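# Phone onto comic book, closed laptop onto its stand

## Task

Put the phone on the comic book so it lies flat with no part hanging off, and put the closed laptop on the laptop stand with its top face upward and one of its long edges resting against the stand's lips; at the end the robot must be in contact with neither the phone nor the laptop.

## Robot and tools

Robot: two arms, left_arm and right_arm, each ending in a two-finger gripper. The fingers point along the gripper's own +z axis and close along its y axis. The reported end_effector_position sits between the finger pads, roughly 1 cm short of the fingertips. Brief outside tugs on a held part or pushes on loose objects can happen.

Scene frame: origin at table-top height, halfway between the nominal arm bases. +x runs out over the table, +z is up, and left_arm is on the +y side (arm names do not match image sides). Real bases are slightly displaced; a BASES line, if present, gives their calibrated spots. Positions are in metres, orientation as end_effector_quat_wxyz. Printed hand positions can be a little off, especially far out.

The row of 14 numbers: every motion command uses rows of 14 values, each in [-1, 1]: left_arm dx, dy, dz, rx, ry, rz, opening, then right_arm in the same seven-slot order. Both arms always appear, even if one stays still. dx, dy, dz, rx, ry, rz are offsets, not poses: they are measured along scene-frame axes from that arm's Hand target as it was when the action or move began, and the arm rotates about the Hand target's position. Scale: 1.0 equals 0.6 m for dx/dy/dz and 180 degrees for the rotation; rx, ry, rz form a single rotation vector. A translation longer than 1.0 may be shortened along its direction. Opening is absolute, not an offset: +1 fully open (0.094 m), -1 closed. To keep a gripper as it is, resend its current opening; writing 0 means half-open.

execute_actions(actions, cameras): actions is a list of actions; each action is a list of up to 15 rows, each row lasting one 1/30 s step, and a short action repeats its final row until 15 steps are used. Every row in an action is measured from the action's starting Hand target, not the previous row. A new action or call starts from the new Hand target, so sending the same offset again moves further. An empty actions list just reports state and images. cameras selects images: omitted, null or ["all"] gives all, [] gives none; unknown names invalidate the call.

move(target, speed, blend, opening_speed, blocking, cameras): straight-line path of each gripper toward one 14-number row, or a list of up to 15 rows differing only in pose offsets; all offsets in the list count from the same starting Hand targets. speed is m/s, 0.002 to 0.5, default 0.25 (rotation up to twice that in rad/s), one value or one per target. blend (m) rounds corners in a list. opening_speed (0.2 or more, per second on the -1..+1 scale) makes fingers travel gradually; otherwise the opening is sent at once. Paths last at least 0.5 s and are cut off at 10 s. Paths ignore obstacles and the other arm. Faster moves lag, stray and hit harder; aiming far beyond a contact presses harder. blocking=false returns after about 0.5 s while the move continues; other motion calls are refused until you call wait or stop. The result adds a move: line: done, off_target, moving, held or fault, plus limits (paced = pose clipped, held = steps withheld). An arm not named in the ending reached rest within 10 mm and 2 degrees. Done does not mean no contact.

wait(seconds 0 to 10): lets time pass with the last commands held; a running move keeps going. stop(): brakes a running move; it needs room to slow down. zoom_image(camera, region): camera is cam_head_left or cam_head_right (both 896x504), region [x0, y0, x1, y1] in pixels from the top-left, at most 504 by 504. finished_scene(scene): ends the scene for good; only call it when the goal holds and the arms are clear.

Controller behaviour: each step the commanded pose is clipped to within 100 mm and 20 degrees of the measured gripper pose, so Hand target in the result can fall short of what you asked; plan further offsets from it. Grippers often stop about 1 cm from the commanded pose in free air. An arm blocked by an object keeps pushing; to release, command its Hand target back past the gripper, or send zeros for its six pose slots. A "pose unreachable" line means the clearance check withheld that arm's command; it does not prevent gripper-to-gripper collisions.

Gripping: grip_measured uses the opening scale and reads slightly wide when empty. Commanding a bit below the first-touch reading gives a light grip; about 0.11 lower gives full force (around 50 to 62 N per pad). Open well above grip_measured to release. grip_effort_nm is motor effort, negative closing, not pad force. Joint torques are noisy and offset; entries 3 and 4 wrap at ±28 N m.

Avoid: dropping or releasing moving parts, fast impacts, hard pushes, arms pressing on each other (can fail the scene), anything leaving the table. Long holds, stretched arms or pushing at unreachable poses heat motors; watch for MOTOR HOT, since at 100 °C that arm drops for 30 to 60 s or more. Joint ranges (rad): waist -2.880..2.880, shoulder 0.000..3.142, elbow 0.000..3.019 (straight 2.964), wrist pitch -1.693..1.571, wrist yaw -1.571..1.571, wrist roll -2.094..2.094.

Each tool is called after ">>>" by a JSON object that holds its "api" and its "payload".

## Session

>>> {"api": "execute_actions", "payload": {"actions": []}}

Scene clock: 0.00 s.
left_arm: end_effector_position=(+0.5781, +0.0324, +0.2203) grip_measured=+1.000 grip_effort_nm=n/a end_effector_quat_wxyz=(+0.373, -0.189, +0.872, +0.255) | right_arm: end_effector_position=(+0.2777, -0.6686, +0.2408) grip_measured=+1.000 grip_effort_nm=n/a end_effector_quat_wxyz=(+0.133, +0.606, +0.784, +0.005)
Joint positions: left_arm=[-0.632 1.766 1.516 -1.115 -0.923 -0.928 0.094] | right_arm=[-0.891 1.408 1.311 -1.216 -0.069 0.44 0.094]
Joint velocities: left_arm=[0.005 -0.015 0.007 -0.007 -0.037 -0.007 0] | right_arm=[-0.015 0.015 0.012 -0.007 -0.037 0.051 0]
Joint torques (N m): no reading
Motor temperatures (°C): left_arm=[22 25 35 24 28 23 27] | right_arm=[26 36 36 25 24 23 25]
Heat: left arm: hottest elbow 35 °C; right arm: hottest shoulder 36 °C.
Hand target: left_arm +0.5842, +0.0283, +0.2384; +0.386, -0.198, +0.868, +0.242 | right_arm +0.2823, -0.6743, +0.2483; +0.141, +0.606, +0.783, +0.003
Tool commands: left_gripper/opening=+1.0 right_gripper/opening=+1.0

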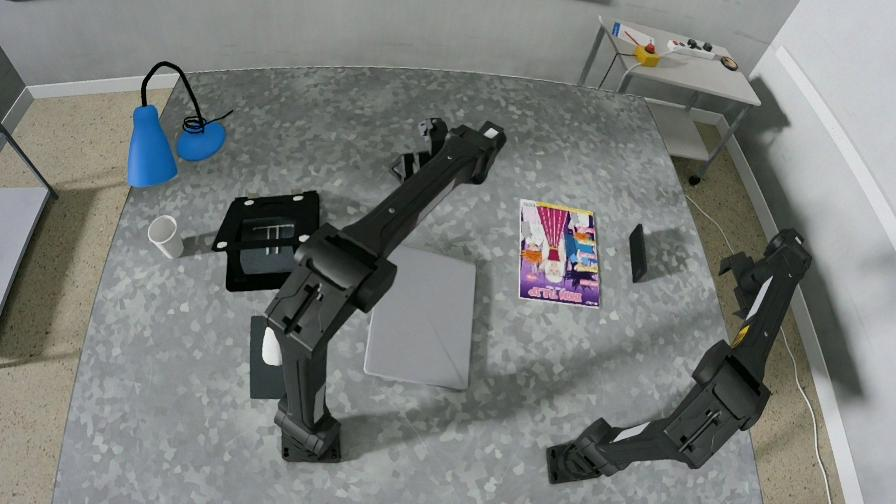

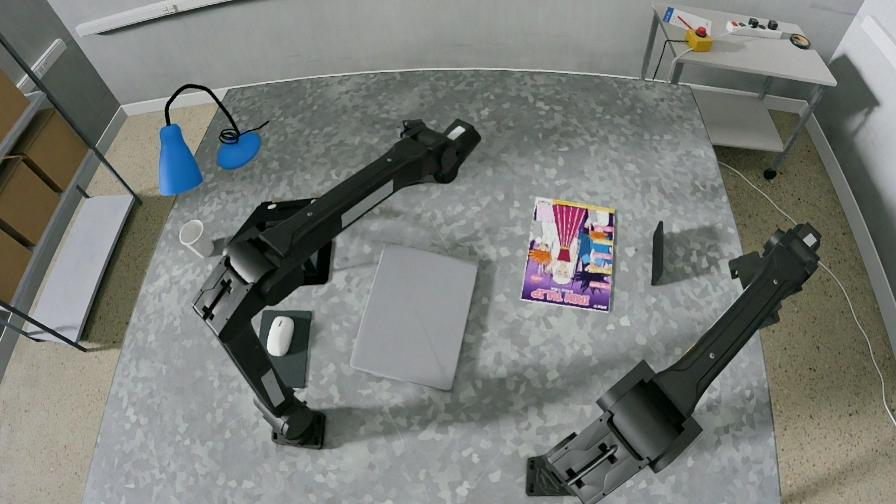

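>>> {"api": "zoom_image", "payload": {"camera": "cam_head_left", "region": [200, 170, 340, 300]}}

>>> {"api": "zoom_image", "payload": {"camera": "cam_head_right", "region": [210, 170, 350, 300]}}

>>> {"api": "zoom_image", "payload": {"camera": "cam_head_left", "region": [580, 200, 690, 300]}}

>>> {"api": "zoom_image", "payload": {"camera": "cam_head_right", "region": [600, 200, 710, 300]}}

>>> {"api": "zoom_image", "payload": {"camera": "cam_head_right", "region": [330, 230, 500, 400]}}

Scaled by 3.600.

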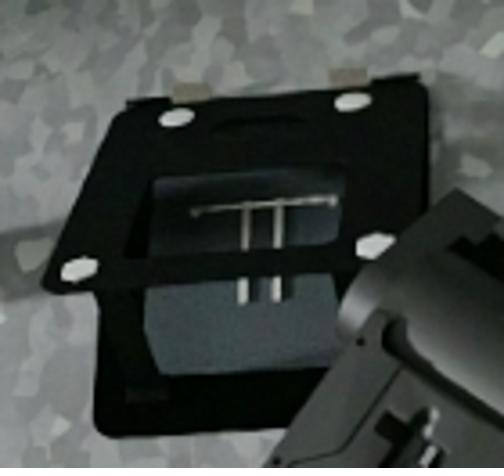

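Scaled by 3.600.

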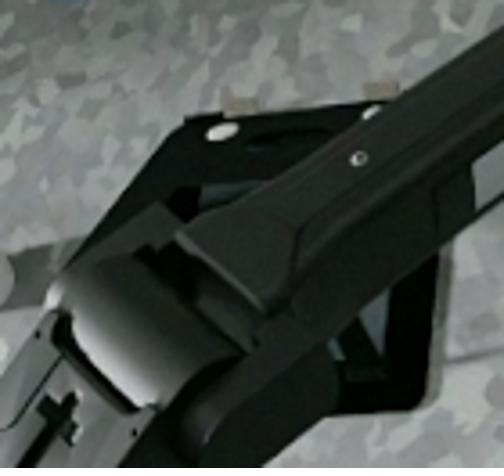

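Scaled by 4.582.

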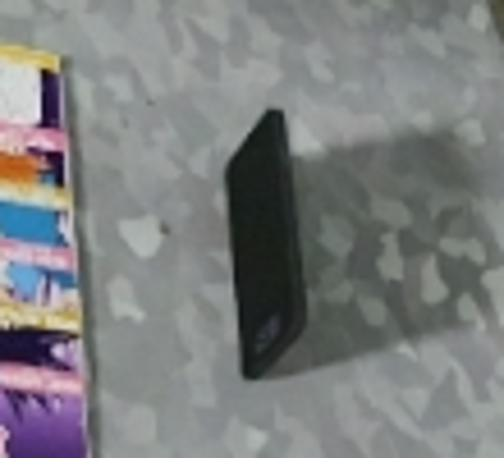

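Scaled by 4.582.

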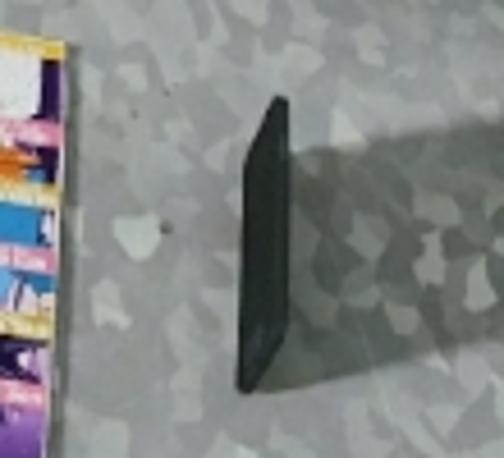

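Scaled by 2.965.

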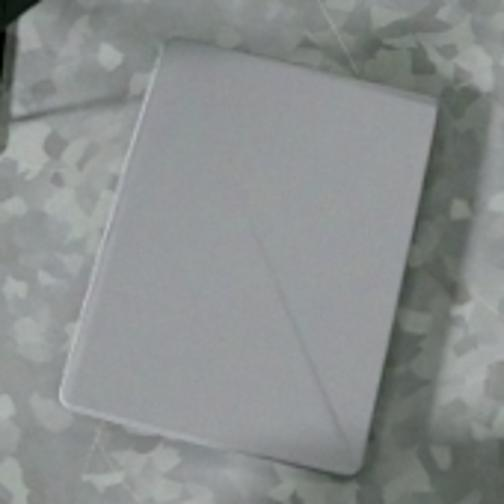

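>>> {"api": "move", "payload": {"target": [0,0,0,0,0,0,1,0.363,0.207,-0.047,0.0034,0.0957,0.38,1], "speed": 0.2}}

>>> {"api": "zoom_image", "payload": {"camera": "cam_head_left", "region": [580, 180, 700, 300]}}

>>> {"api": "zoom_image", "payload": {"camera": "cam_head_right", "region": [600, 180, 720, 300]}}

Scene clock: 41.57 s.
left_arm: end_effector_position=(+0.5781, +0.0324, +0.2203) grip_measured=+1.000 grip_effort_nm=0.022 end_effector_quat_wxyz=(+0.373, -0.189, +0.872, +0.255) | right_arm: end_effector_position=(+0.4846, -0.5478, +0.2140) grip_measured=+1.000 grip_effort_nm=-0.012 end_effector_quat_wxyz=(-0.005, +0.066, +0.998, +0.006)
Joint positions: left_arm=[-0.632 1.766 1.516 -1.115 -0.923 -0.928 0.094] | right_arm=[-0.439 1.836 1.788 -1.536 -0.009 -0.3 0.094]
Joint velocities: left_arm=[-0.015 -0.005 0.022 0.007 -0.051 -0.022 0] | right_arm=[0.005 -0.015 -0.002 -0.017 0.095 -0.007 0]
Joint torques (N m): left_arm=[-1.38 -19.43 12.79 0.72 -0.58 -0.04] | right_arm=[1.14 -18.84 13.03 -0.2 0.09 0.12]
Motor temperatures (°C): left_arm=[22 29 38 24 28 23 27] | right_arm=[26 37 41 25 24 23 25]
Heat: left arm: hottest elbow 38 °C; right arm: hottest elbow 41 °C.
Hand target: left_arm +0.5842, +0.0283, +0.2385; +0.386, -0.198, +0.868, +0.242 | right_arm +0.5018, -0.5514, +0.2158; -0.001, +0.058, +0.998, +0.004
Off the commanded pose: left_arm 0.020 m, 2 deg | right_arm 0.017 m, 1 deg.
move: off_target (left_arm, right_arm)

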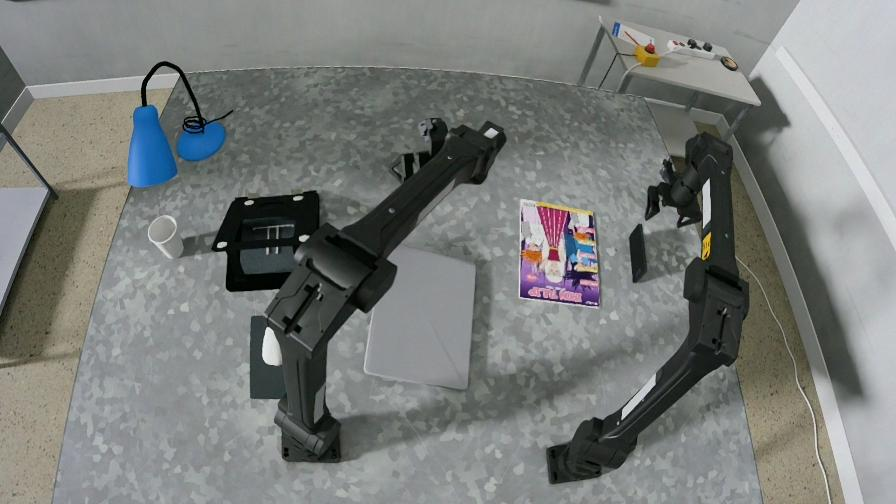

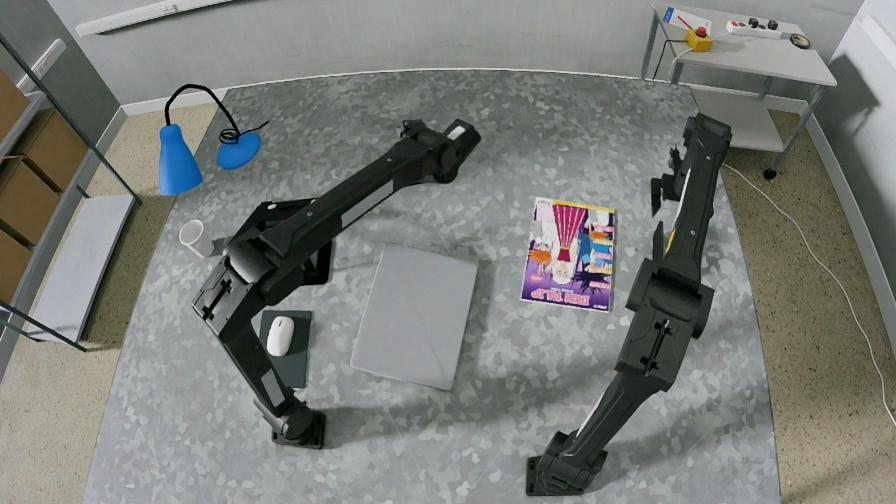

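Scaled by 4.200.

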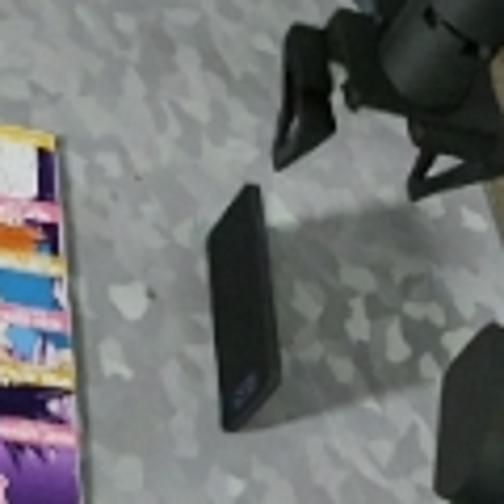

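Scaled by 4.200.

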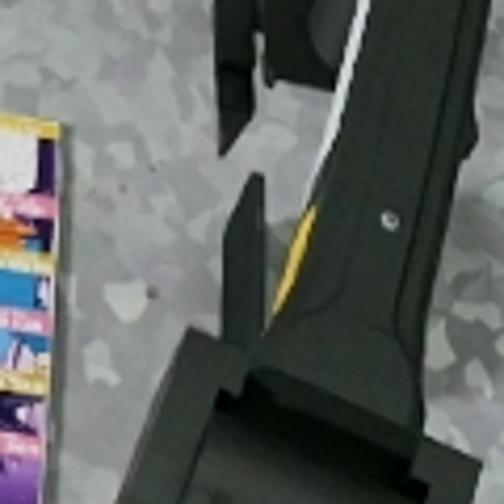

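>>> {"api": "move", "payload": {"target": [0,0,0,0,0,0,1,0.0,-0.013,-0.18,0,0,0,1], "speed": 0.15}}

>>> {"api": "zoom_image", "payload": {"camera": "cam_head_left", "region": [580, 180, 700, 300]}}

>>> {"api": "zoom_image", "payload": {"camera": "cam_head_right", "region": [600, 180, 720, 300]}}

Scene clock: 48.63 s.
left_arm: end_effector_position=(+0.5781, +0.0324, +0.2203) grip_measured=+1.000 grip_effort_nm=0.022 end_effector_quat_wxyz=(+0.373, -0.189, +0.872, +0.255) | right_arm: end_effector_position=(+0.5017, -0.5558, +0.1282) grip_measured=+1.000 grip_effort_nm=-0.012 end_effector_quat_wxyz=(+0.012, +0.059, +0.998, +0.000)
Joint positions: left_arm=[-0.632 1.766 1.516 -1.115 -0.923 -0.928 0.094] | right_arm=[-0.439 1.897 1.65 -1.3 -0.009 -0.316 0.094]
Joint velocities: left_arm=[-0.005 -0.015 -0.012 0.002 0.037 -0.007 0] | right_arm=[-0.005 -0.005 -0.002 0.017 -0.022 -0.007 0]
Joint torques (N m): left_arm=[-1.55 -18.55 12.79 0.35 -0.58 -0.07] | right_arm=[0.03 -20.42 8.02 0.57 0.08 0.09]
Motor temperatures (°C): left_arm=[22 29 38 24 28 23 27] | right_arm=[26 37 43 25 24 23 25]
Heat: left arm: hottest elbow 38 °C; right arm: hottest elbow 43 °C.
Hand target: left_arm +0.5842, +0.0283, +0.2385; +0.386, -0.198, +0.868, +0.242 | right_arm +0.5001, -0.5601, +0.1079; -0.001, +0.058, +0.998, +0.004
Off the commanded pose: left_arm 0.020 m, 2 deg | right_arm 0.021 m, 2 deg.
move: off_target (left_arm, right_arm)

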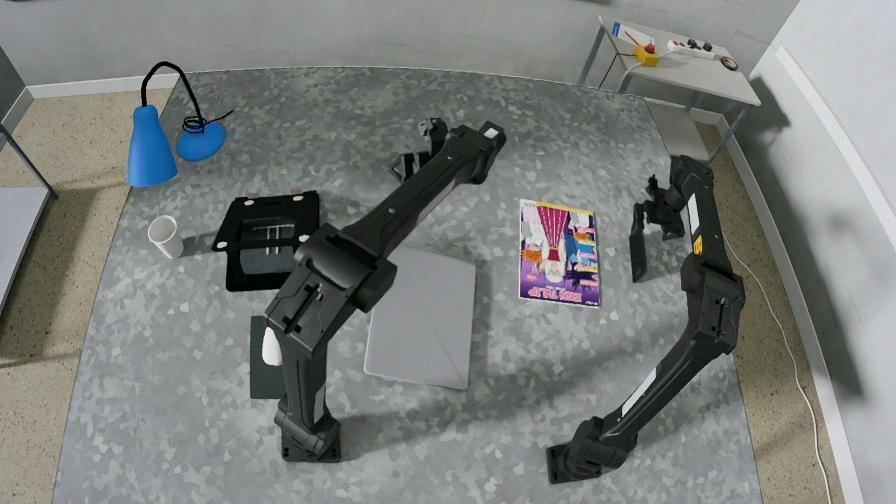

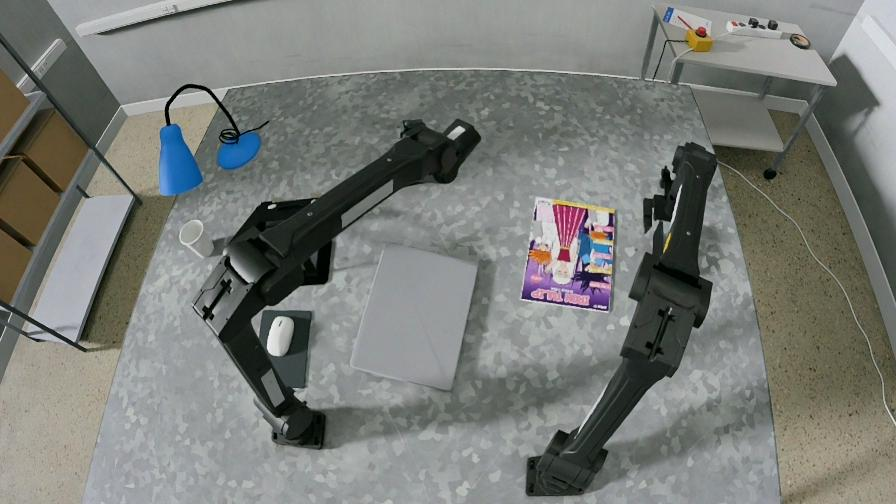

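Scaled by 4.200.

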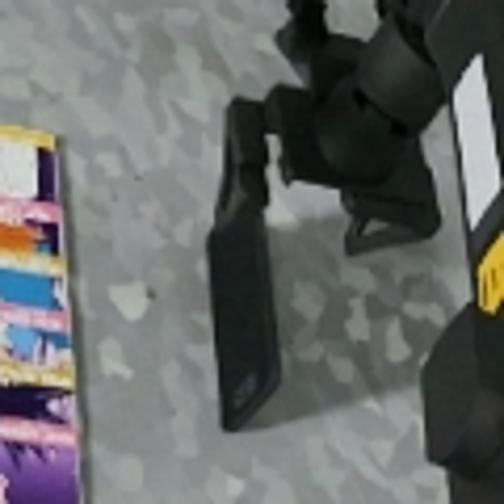

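Scaled by 4.200.

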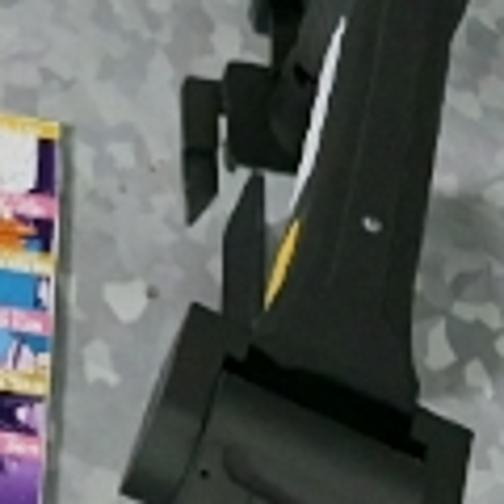

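>>> {"api": "move", "payload": {"target": [0,0,0,0,0,0,1,-0.01,0,-0.095,0,0,0,1], "speed": 0.1}}

>>> {"api": "zoom_image", "payload": {"camera": "cam_head_left", "region": [580, 180, 700, 300]}}

>>> {"api": "zoom_image", "payload": {"camera": "cam_head_right", "region": [600, 180, 720, 300]}}

Scene clock: 54.43 s.
left_arm: end_effector_position=(+0.5781, +0.0324, +0.2203) grip_measured=+1.000 grip_effort_nm=0.027 end_effector_quat_wxyz=(+0.373, -0.189, +0.872, +0.255) | right_arm: end_effector_position=(+0.4992, -0.5546, +0.0747) grip_measured=+1.000 grip_effort_nm=-0.012 end_effector_quat_wxyz=(+0.016, +0.056, +0.998, -0.002)
Joint positions: left_arm=[-0.632 1.766 1.516 -1.115 -0.923 -0.928 0.094] | right_arm=[-0.439 1.929 1.552 -1.163 -0.009 -0.321 0.094]
Joint velocities: left_arm=[0.005 -0.005 -0.002 -0.007 -0.007 -0.022 0] | right_arm=[-0.015 -0.015 0.007 -0.002 0.022 0.051 0]
Joint torques (N m): left_arm=[-1.38 -19.19 12.97 0.65 -0.59 -0.02] | right_arm=[-0.32 -19.72 7.64 0.57 0.08 0.09]
Motor temperatures (°C): left_arm=[22 29 39 24 28 23 27] | right_arm=[26 37 43 25 24 23 25]
Heat: left arm: hottest elbow 39 °C; right arm: hottest elbow 43 °C.
Hand target: left_arm +0.5842, +0.0283, +0.2385; +0.386, -0.198, +0.868, +0.242 | right_arm +0.4932, -0.5604, +0.0510; -0.001, +0.058, +0.998, +0.004
Off the commanded pose: left_arm 0.020 m, 2 deg | right_arm 0.025 m, 2 deg.
move: off_target (left_arm, right_arm)

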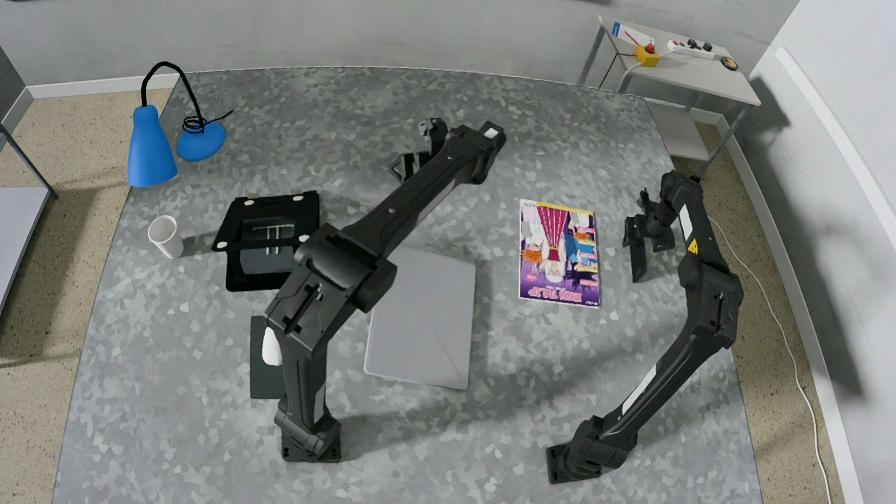

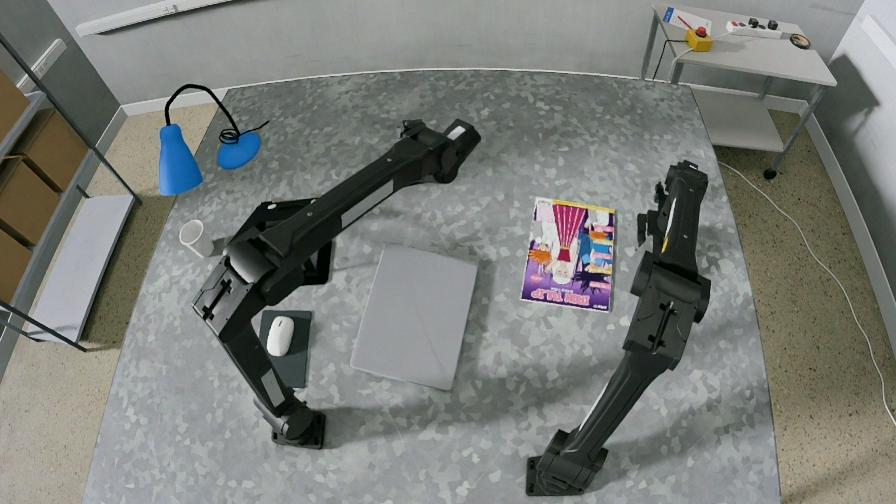

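Scaled by 4.200.

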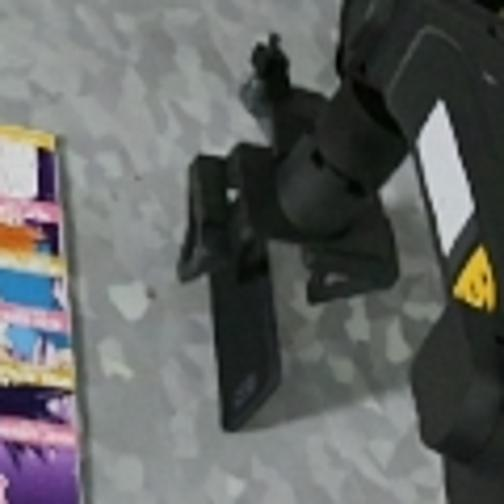

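Scaled by 4.200.

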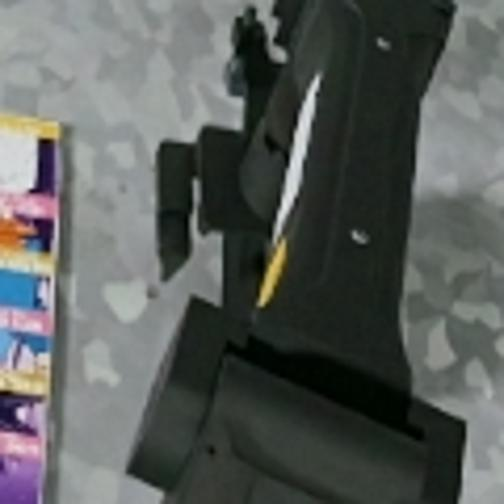

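>>> {"api": "move", "payload": {"target": [0,0,0,0,0,0,1,0,0,-0.03,0,0,0,1], "speed": 0.08, "cameras": []}}

Scene clock: 57.40 s.
left_arm: end_effector_position=(+0.5781, +0.0324, +0.2203) grip_measured=+1.000 grip_effort_nm=0.017 end_effector_quat_wxyz=(+0.373, -0.189, +0.872, +0.255) | right_arm: end_effector_position=(+0.5006, -0.5552, +0.0595) grip_measured=+1.000 grip_effort_nm=-0.012 end_effector_quat_wxyz=(+0.018, +0.056, +0.998, -0.003)
Joint positions: left_arm=[-0.632 1.766 1.516 -1.115 -0.923 -0.928 0.094] | right_arm=[-0.439 1.945 1.534 -1.123 -0.009 -0.322 0.094]
Joint velocities: left_arm=[-0.005 -0.005 -0.002 -0.002 0.007 0.022 0] | right_arm=[-0.005 -0.015 0.007 0.007 -0.022 0.037 0]
Joint torques (N m): left_arm=[-1.08 -19.49 12.75 0.88 -0.56 0.01] | right_arm=[-0.32 -19.78 7.19 0.47 0.07 0.09]
Motor temperatures (°C): left_arm=[22 29 39 24 28 23 27] | right_arm=[26 37 43 25 24 23 25]
Heat: left arm: hottest elbow 39 °C; right arm: hottest elbow 43 °C.
Hand target: left_arm +0.5842, +0.0283, +0.2385; +0.386, -0.198, +0.868, +0.242 | right_arm +0.4929, -0.5605, +0.0331; +0.000, +0.058, +0.998, +0.004
Off the commanded pose: left_arm 0.020 m, 2 deg | right_arm 0.028 m, 2 deg.
move: off_target (left_arm, right_arm)
No camera images: "cameras" was empty.

>>> {"api": "move", "payload": {"target": [0,0,0,0,0,0,1,0.008,0.005,0.035,0,0,0,-0.9], "speed": 0.05, "opening_speed": 0.8}}

>>> {"api": "zoom_image", "payload": {"camera": "cam_head_left", "region": [580, 180, 700, 300]}}

>>> {"api": "zoom_image", "payload": {"camera": "cam_head_right", "region": [600, 180, 720, 300]}}

Scene clock: 64.17 s.
left_arm: end_effector_position=(+0.5781, +0.0324, +0.2203) grip_measured=+1.000 grip_effort_nm=0.022 end_effector_quat_wxyz=(+0.373, -0.189, +0.872, +0.255) | right_arm: end_effector_position=(+0.4938, -0.5529, +0.0593) grip_measured=-0.846 grip_effort_nm=-0.984 end_effector_quat_wxyz=(+0.004, +0.056, +0.998, +0.001)
Joint positions: left_arm=[-0.632 1.766 1.516 -1.115 -0.923 -0.928 0.094] | right_arm=[-0.439 1.945 1.534 -1.152 -0.006 -0.322 0.007]
Joint velocities: left_arm=[-0.015 -0.005 0.002 -0.007 -0.022 -0.051 0] | right_arm=[-0.005 0.015 0.007 0.017 -0.007 0.037 -0.001]
Joint torques (N m): left_arm=[-1.55 -20.01 12.77 0.65 -0.59 -0.05] | right_arm=[0.26 -20.84 9.77 -0.18 -0.02 0.16]
Motor temperatures (°C): left_arm=[22 29 39 24 28 23 27] | right_arm=[26 38 43 25 24 23 25]
Heat: left arm: hottest elbow 39 °C; right arm: hottest elbow 43 °C.
Hand target: left_arm +0.5842, +0.0283, +0.2385; +0.386, -0.198, +0.868, +0.242 | right_arm +0.4980, -0.5575, +0.0540; -0.001, +0.059, +0.998, +0.004
Off the commanded pose: left_arm 0.020 m, 2 deg | right_arm 0.008 m, 1 deg.
move: off_target (left_arm)

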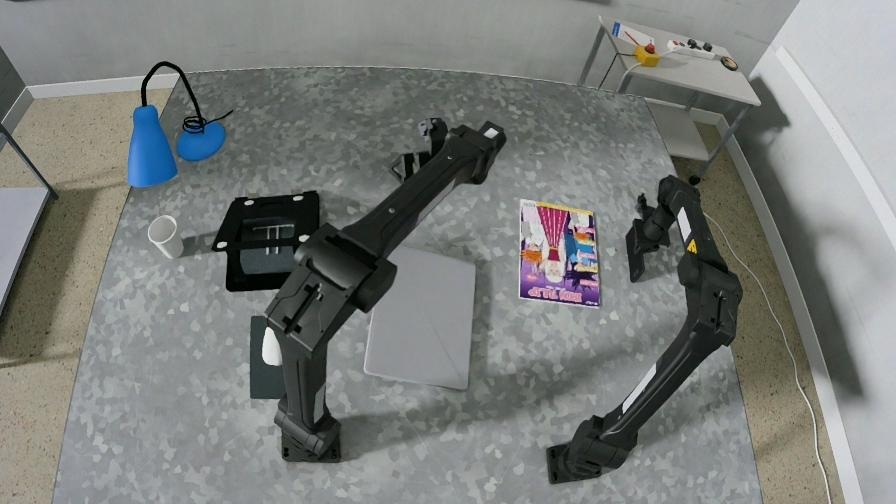

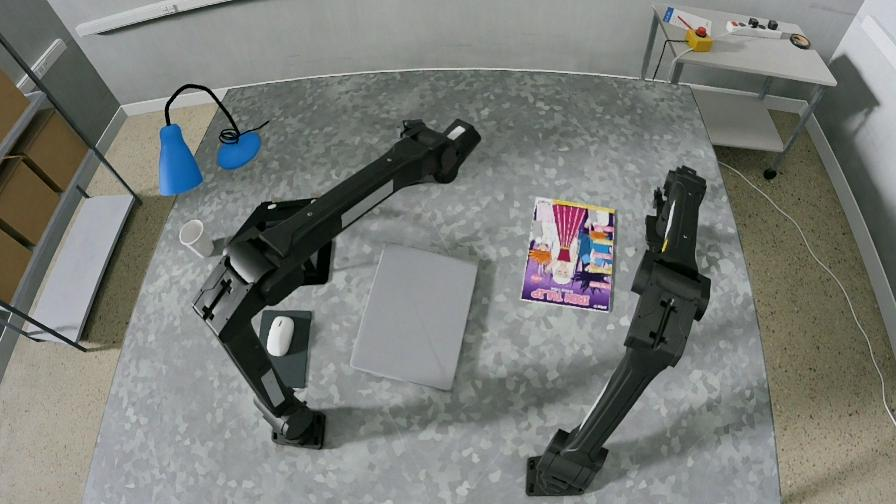

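Scaled by 4.200.

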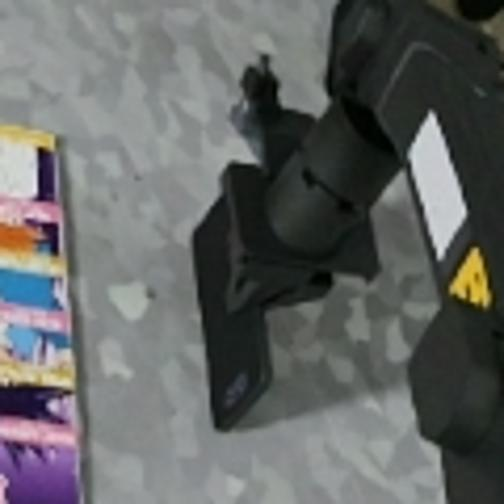

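Scaled by 4.200.

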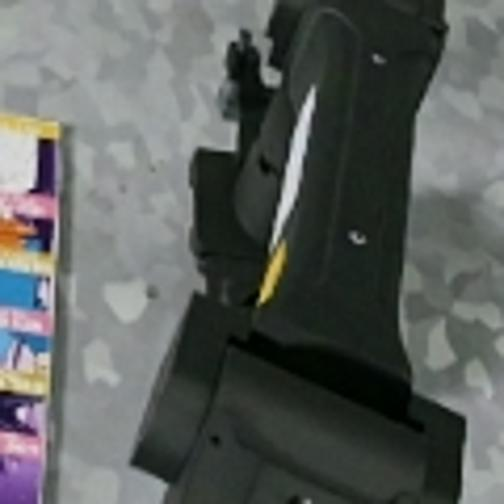

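>>> {"api": "move", "payload": {"target": [[0,0,0,0,0,0,1,0,0,0.15,0,0,0,-0.9],[0,0,0,0,0,0,1,0.053,0.32,0.22,0,0,-0.119,-0.9]], "speed": 0.15, "blend": 0.03}}

>>> {"api": "zoom_image", "payload": {"camera": "cam_head_left", "region": [490, 150, 690, 320]}}

Scene clock: 75.67 s.
left_arm: end_effector_position=(+0.5781, +0.0324, +0.2203) grip_measured=+1.000 grip_effort_nm=0.022 end_effector_quat_wxyz=(+0.373, -0.189, +0.872, +0.255) | right_arm: end_effector_position=(+0.5132, -0.3629, +0.1466) grip_measured=-0.849 grip_effort_nm=-1.038 end_effector_quat_wxyz=(-0.042, +0.241, +0.970, +0.000)
Joint positions: left_arm=[-0.632 1.766 1.516 -1.115 -0.923 -0.928 0.094] | right_arm=[-0.103 1.851 1.629 -1.432 -0.012 0.389 0.007]
Joint velocities: left_arm=[-0.005 -0.005 0.012 0.002 0.007 -0.081 0] | right_arm=[0.005 0.005 -0.002 -0.007 0.037 0.066 -0.001]
Joint torques (N m): left_arm=[-2.26 -19.37 12.83 0.59 -0.64 -0.04] | right_arm=[0.79 -23.65 13.34 -0.42 0.14 0.18]
Motor temperatures (°C): left_arm=[22 30 39 24 28 23 27] | right_arm=[26 40 43 25 24 23 26]
Heat: left arm: hottest elbow 39 °C; right arm: hottest elbow 43 °C.
Hand target: left_arm +0.5842, +0.0283, +0.2385; +0.386, -0.198, +0.868, +0.242 | right_arm +0.5336, -0.3635, +0.1836; -0.002, +0.243, +0.970, +0.004
Off the commanded pose: left_arm 0.020 m, 2 deg | right_arm 0.043 m, 5 deg.
move: off_target (left_arm, right_arm)

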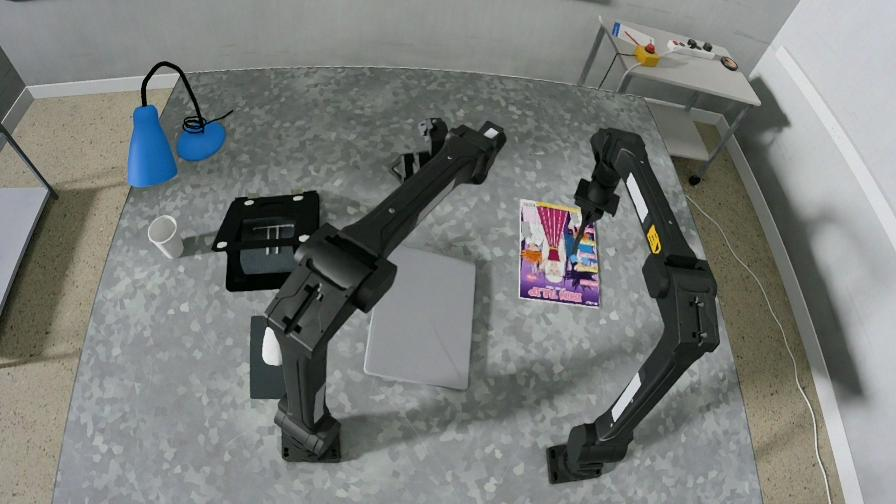

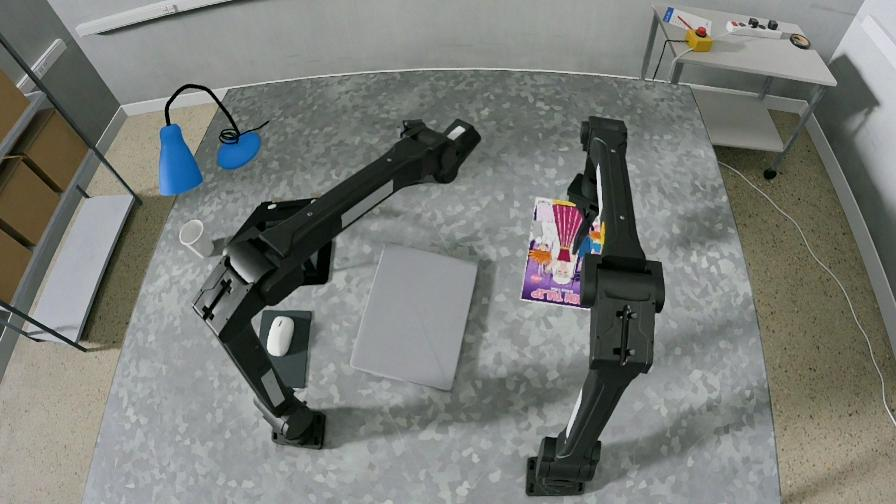

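Scaled by 2.520.

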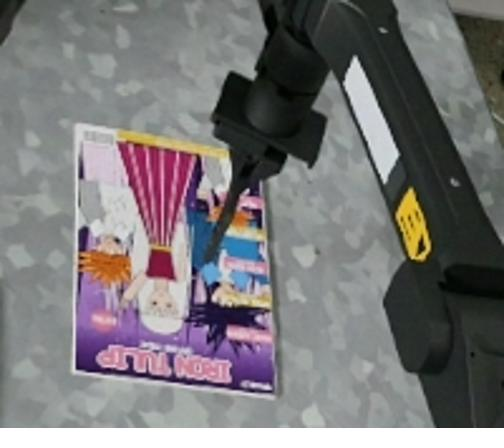

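>>> {"api": "move", "payload": {"target": [0,0,0,0,0,0,1,-0.02,0.01,0,0.294,-0.156,0,-0.9], "speed": 0.2}}

>>> {"api": "zoom_image", "payload": {"camera": "cam_head_left", "region": [490, 150, 690, 320]}}

>>> {"api": "zoom_image", "payload": {"camera": "cam_head_right", "region": [490, 150, 690, 320]}}

Scene clock: 81.57 s.
left_arm: end_effector_position=(+0.5781, +0.0324, +0.2203) grip_measured=+1.000 grip_effort_nm=0.022 end_effector_quat_wxyz=(+0.373, -0.189, +0.872, +0.255) | right_arm: end_effector_position=(+0.5226, -0.3543, +0.1740) grip_measured=-0.849 grip_effort_nm=-1.038 end_effector_quat_wxyz=(+0.108, +0.210, +0.842, +0.485)
Joint positions: left_arm=[-0.632 1.766 1.516 -1.115 -0.923 -0.928 0.094] | right_arm=[-0.351 1.742 1.315 -0.946 -1.028 0.253 0.007]
Joint velocities: left_arm=[-0.015 -0.005 0.002 -0.007 -0.066 -0.022 0] | right_arm=[-0.015 -0.015 -0.002 -0.022 0.051 0.007 0]
Joint torques (N m): left_arm=[-1.79 -19.72 12.89 0.77 -0.57 -0.03] | right_arm=[-0.26 -21.77 7.58 0.91 -0.82 0.11]
Motor temperatures (°C): left_arm=[22 30 39 24 28 23 27] | right_arm=[26 40 43 25 24 23 26]
Heat: left arm: hottest elbow 39 °C; right arm: hottest elbow 43 °C.
Hand target: left_arm +0.5842, +0.0283, +0.2385; +0.386, -0.198, +0.868, +0.242 | right_arm +0.5205, -0.3590, +0.1862; +0.124, +0.206, +0.840, +0.486
Off the commanded pose: left_arm 0.020 m, 2 deg | right_arm 0.010 m, 1 deg.
move: off_target (left_arm)

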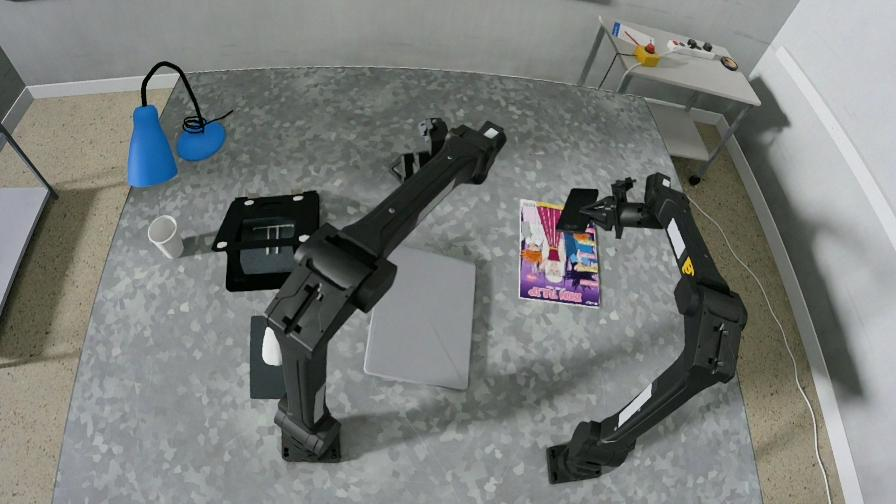

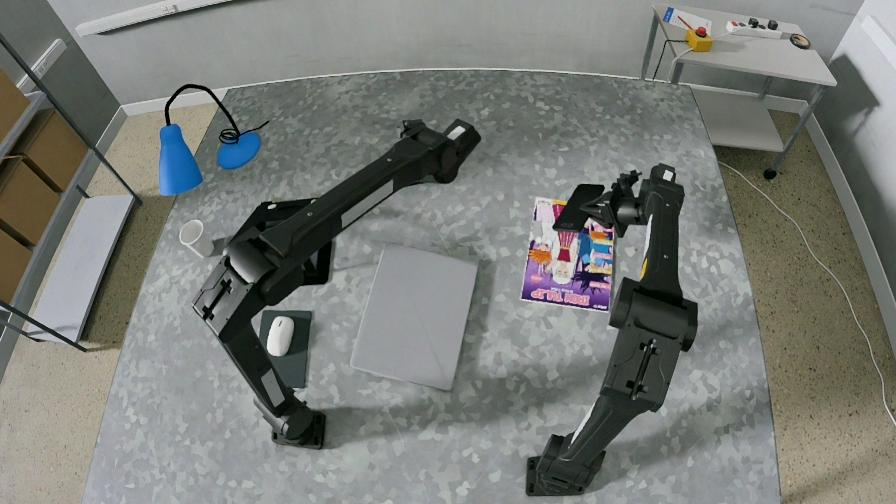

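Scaled by 2.520.

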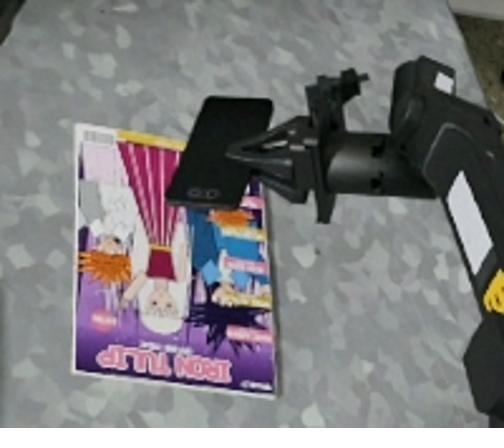

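Scaled by 2.520.

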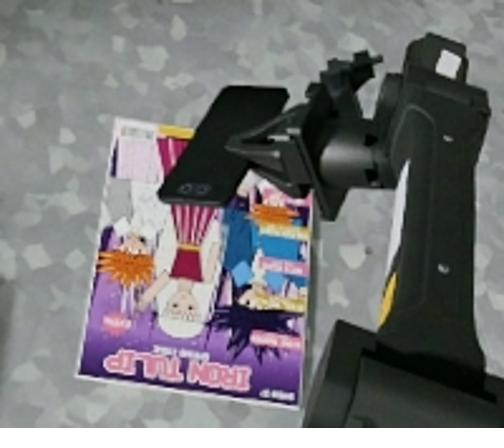

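>>> {"api": "move", "payload": {"target": [0,0,0,0,0,0,1,-0.02,0,-0.2,0,0,0,-0.9], "speed": 0.12}}

>>> {"api": "zoom_image", "payload": {"camera": "cam_head_left", "region": [490, 180, 640, 320]}}

>>> {"api": "zoom_image", "payload": {"camera": "cam_head_right", "region": [490, 180, 640, 320]}}

Scene clock: 89.53 s.
left_arm: end_effector_position=(+0.5781, +0.0324, +0.2203) grip_measured=+1.000 grip_effort_nm=0.022 end_effector_quat_wxyz=(+0.373, -0.189, +0.872, +0.255) | right_arm: end_effector_position=(+0.5060, -0.3533, +0.0743) grip_measured=-0.849 grip_effort_nm=-1.038 end_effector_quat_wxyz=(+0.122, +0.203, +0.842, +0.484)
Joint positions: left_arm=[-0.632 1.766 1.516 -1.115 -0.923 -0.928 0.094] | right_arm=[-0.361 1.838 1.142 -0.657 -1.031 0.242 0.007]
Joint velocities: left_arm=[-0.015 -0.015 -0.002 0.002 0.037 -0.022 0] | right_arm=[-0.015 -0.005 -0.007 -0.007 -0.051 -0.022 0]
Joint torques (N m): left_arm=[-1.26 -19.49 12.74 0.59 -0.58 0.01] | right_arm=[-0.44 -17.73 6.56 0.96 -0.81 0.03]
Motor temperatures (°C): left_arm=[22 30 40 24 28 23 27] | right_arm=[26 41 43 25 25 23 27]
Heat: left arm: hottest elbow 40 °C; right arm: hottest elbow 43 °C.
Hand target: left_arm +0.5842, +0.0283, +0.2385; +0.386, -0.198, +0.868, +0.242 | right_arm +0.5056, -0.3593, +0.0665; +0.125, +0.206, +0.840, +0.487
Off the commanded pose: left_arm 0.020 m, 2 deg | right_arm 0.010 m, 1 deg.
move: off_target (left_arm)

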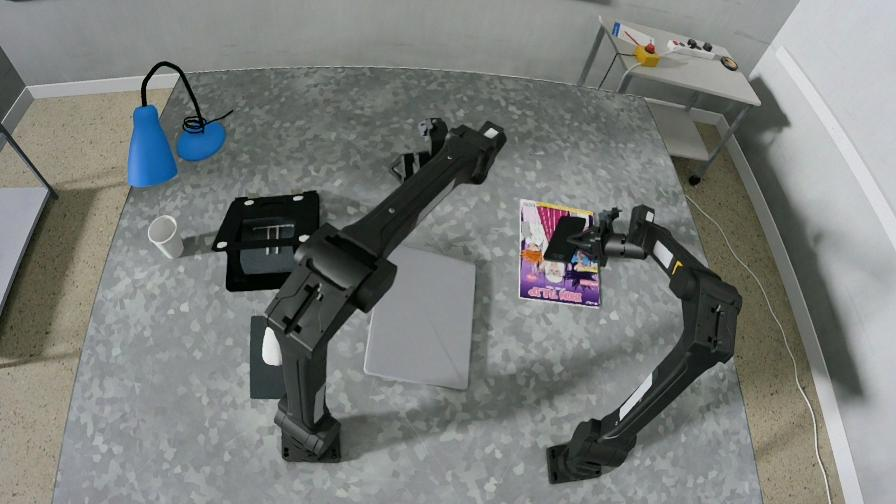

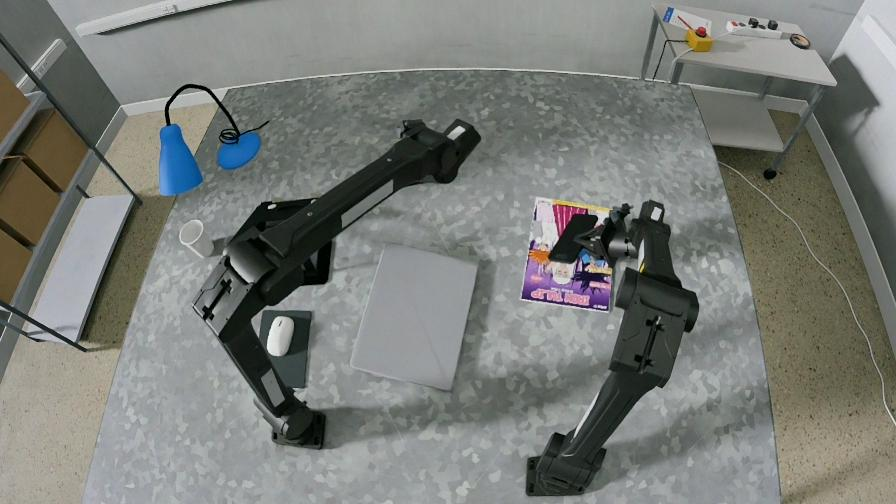

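Scaled by 3.360.

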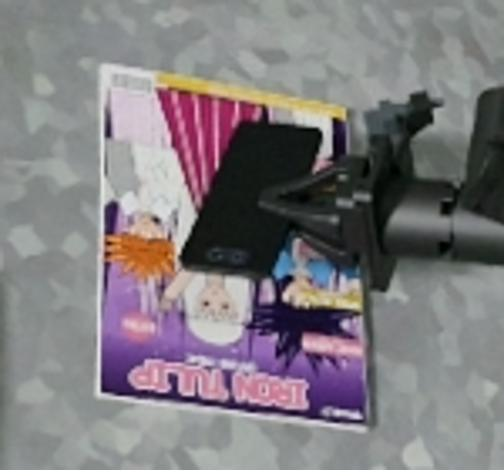

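Scaled by 3.360.

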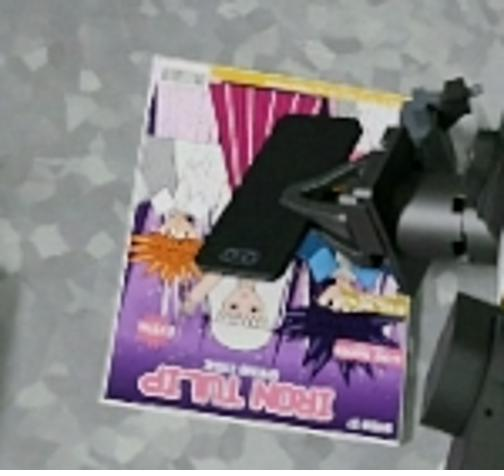

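>>> {"api": "move", "payload": {"target": [0,0,0,0,0,0,1,0,0,-0.05,0,0,0,-0.9], "speed": 0.05}}

>>> {"api": "zoom_image", "payload": {"camera": "cam_head_left", "region": [490, 180, 640, 320]}}

>>> {"api": "zoom_image", "payload": {"camera": "cam_head_right", "region": [490, 180, 640, 320]}}

Scene clock: 93.10 s.
left_arm: end_effector_position=(+0.5781, +0.0324, +0.2203) grip_measured=+1.000 grip_effort_nm=0.022 end_effector_quat_wxyz=(+0.373, -0.189, +0.872, +0.255) | right_arm: end_effector_position=(+0.5070, -0.3538, +0.0471) grip_measured=-0.849 grip_effort_nm=-1.038 end_effector_quat_wxyz=(+0.125, +0.202, +0.843, +0.483)
Joint positions: left_arm=[-0.632 1.766 1.516 -1.115 -0.923 -0.928 0.094] | right_arm=[-0.361 1.887 1.125 -0.585 -1.031 0.242 0.007]
Joint velocities: left_arm=[-0.005 -0.015 -0.002 0.012 -0.037 -0.037 0] | right_arm=[-0.015 -0.005 0.002 -0.022 0.007 -0.007 0]
Joint torques (N m): left_arm=[-1.32 -18.84 12.68 0.57 -0.59 -0.07] | right_arm=[-0.44 -17.96 6.11 0.99 -0.83 0.02]
Motor temperatures (°C): left_arm=[22 30 40 24 28 23 27] | right_arm=[26 40 43 25 25 23 27]
Heat: left arm: hottest elbow 40 °C; right arm: hottest elbow 43 °C.
Hand target: left_arm +0.5842, +0.0283, +0.2385; +0.386, -0.198, +0.868, +0.242 | right_arm +0.5049, -0.3594, +0.0366; +0.125, +0.206, +0.840, +0.486
Off the commanded pose: left_arm 0.020 m, 2 deg | right_arm 0.012 m, 1 deg.
move: off_target (left_arm, right_arm)

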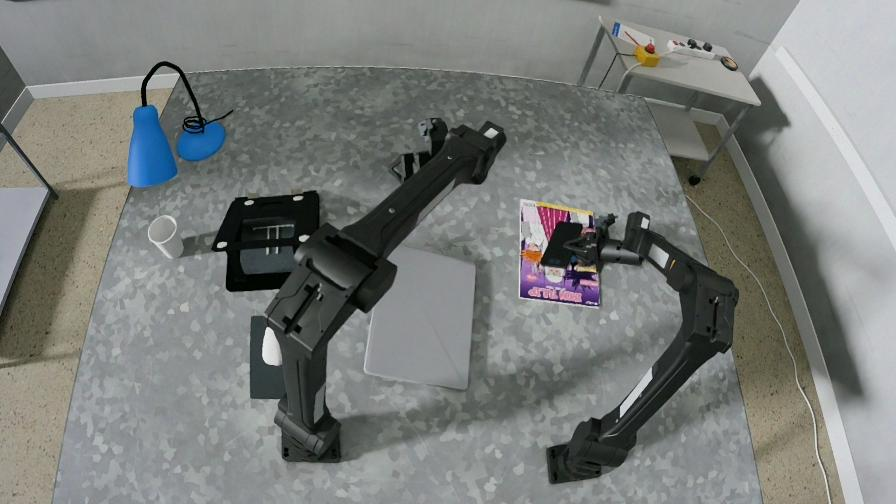

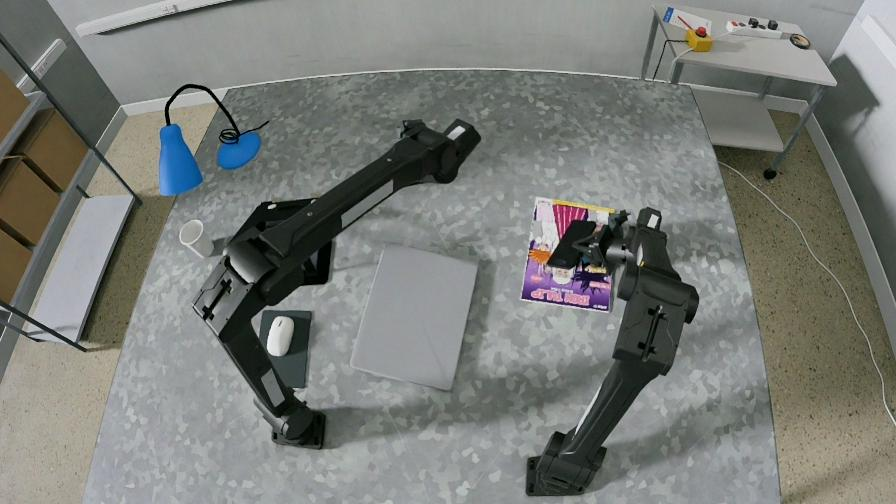

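Scaled by 3.360.

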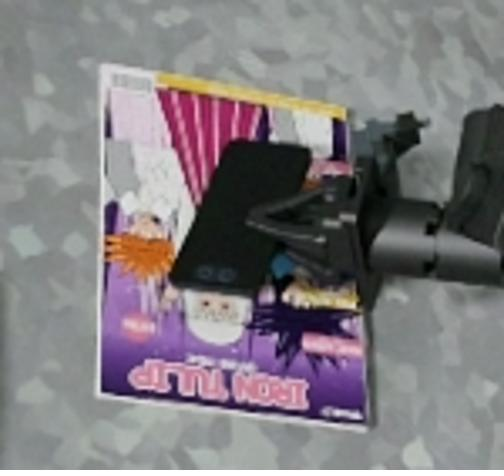

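Scaled by 3.360.

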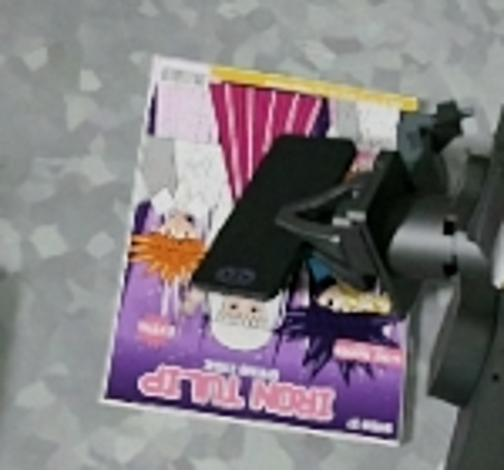

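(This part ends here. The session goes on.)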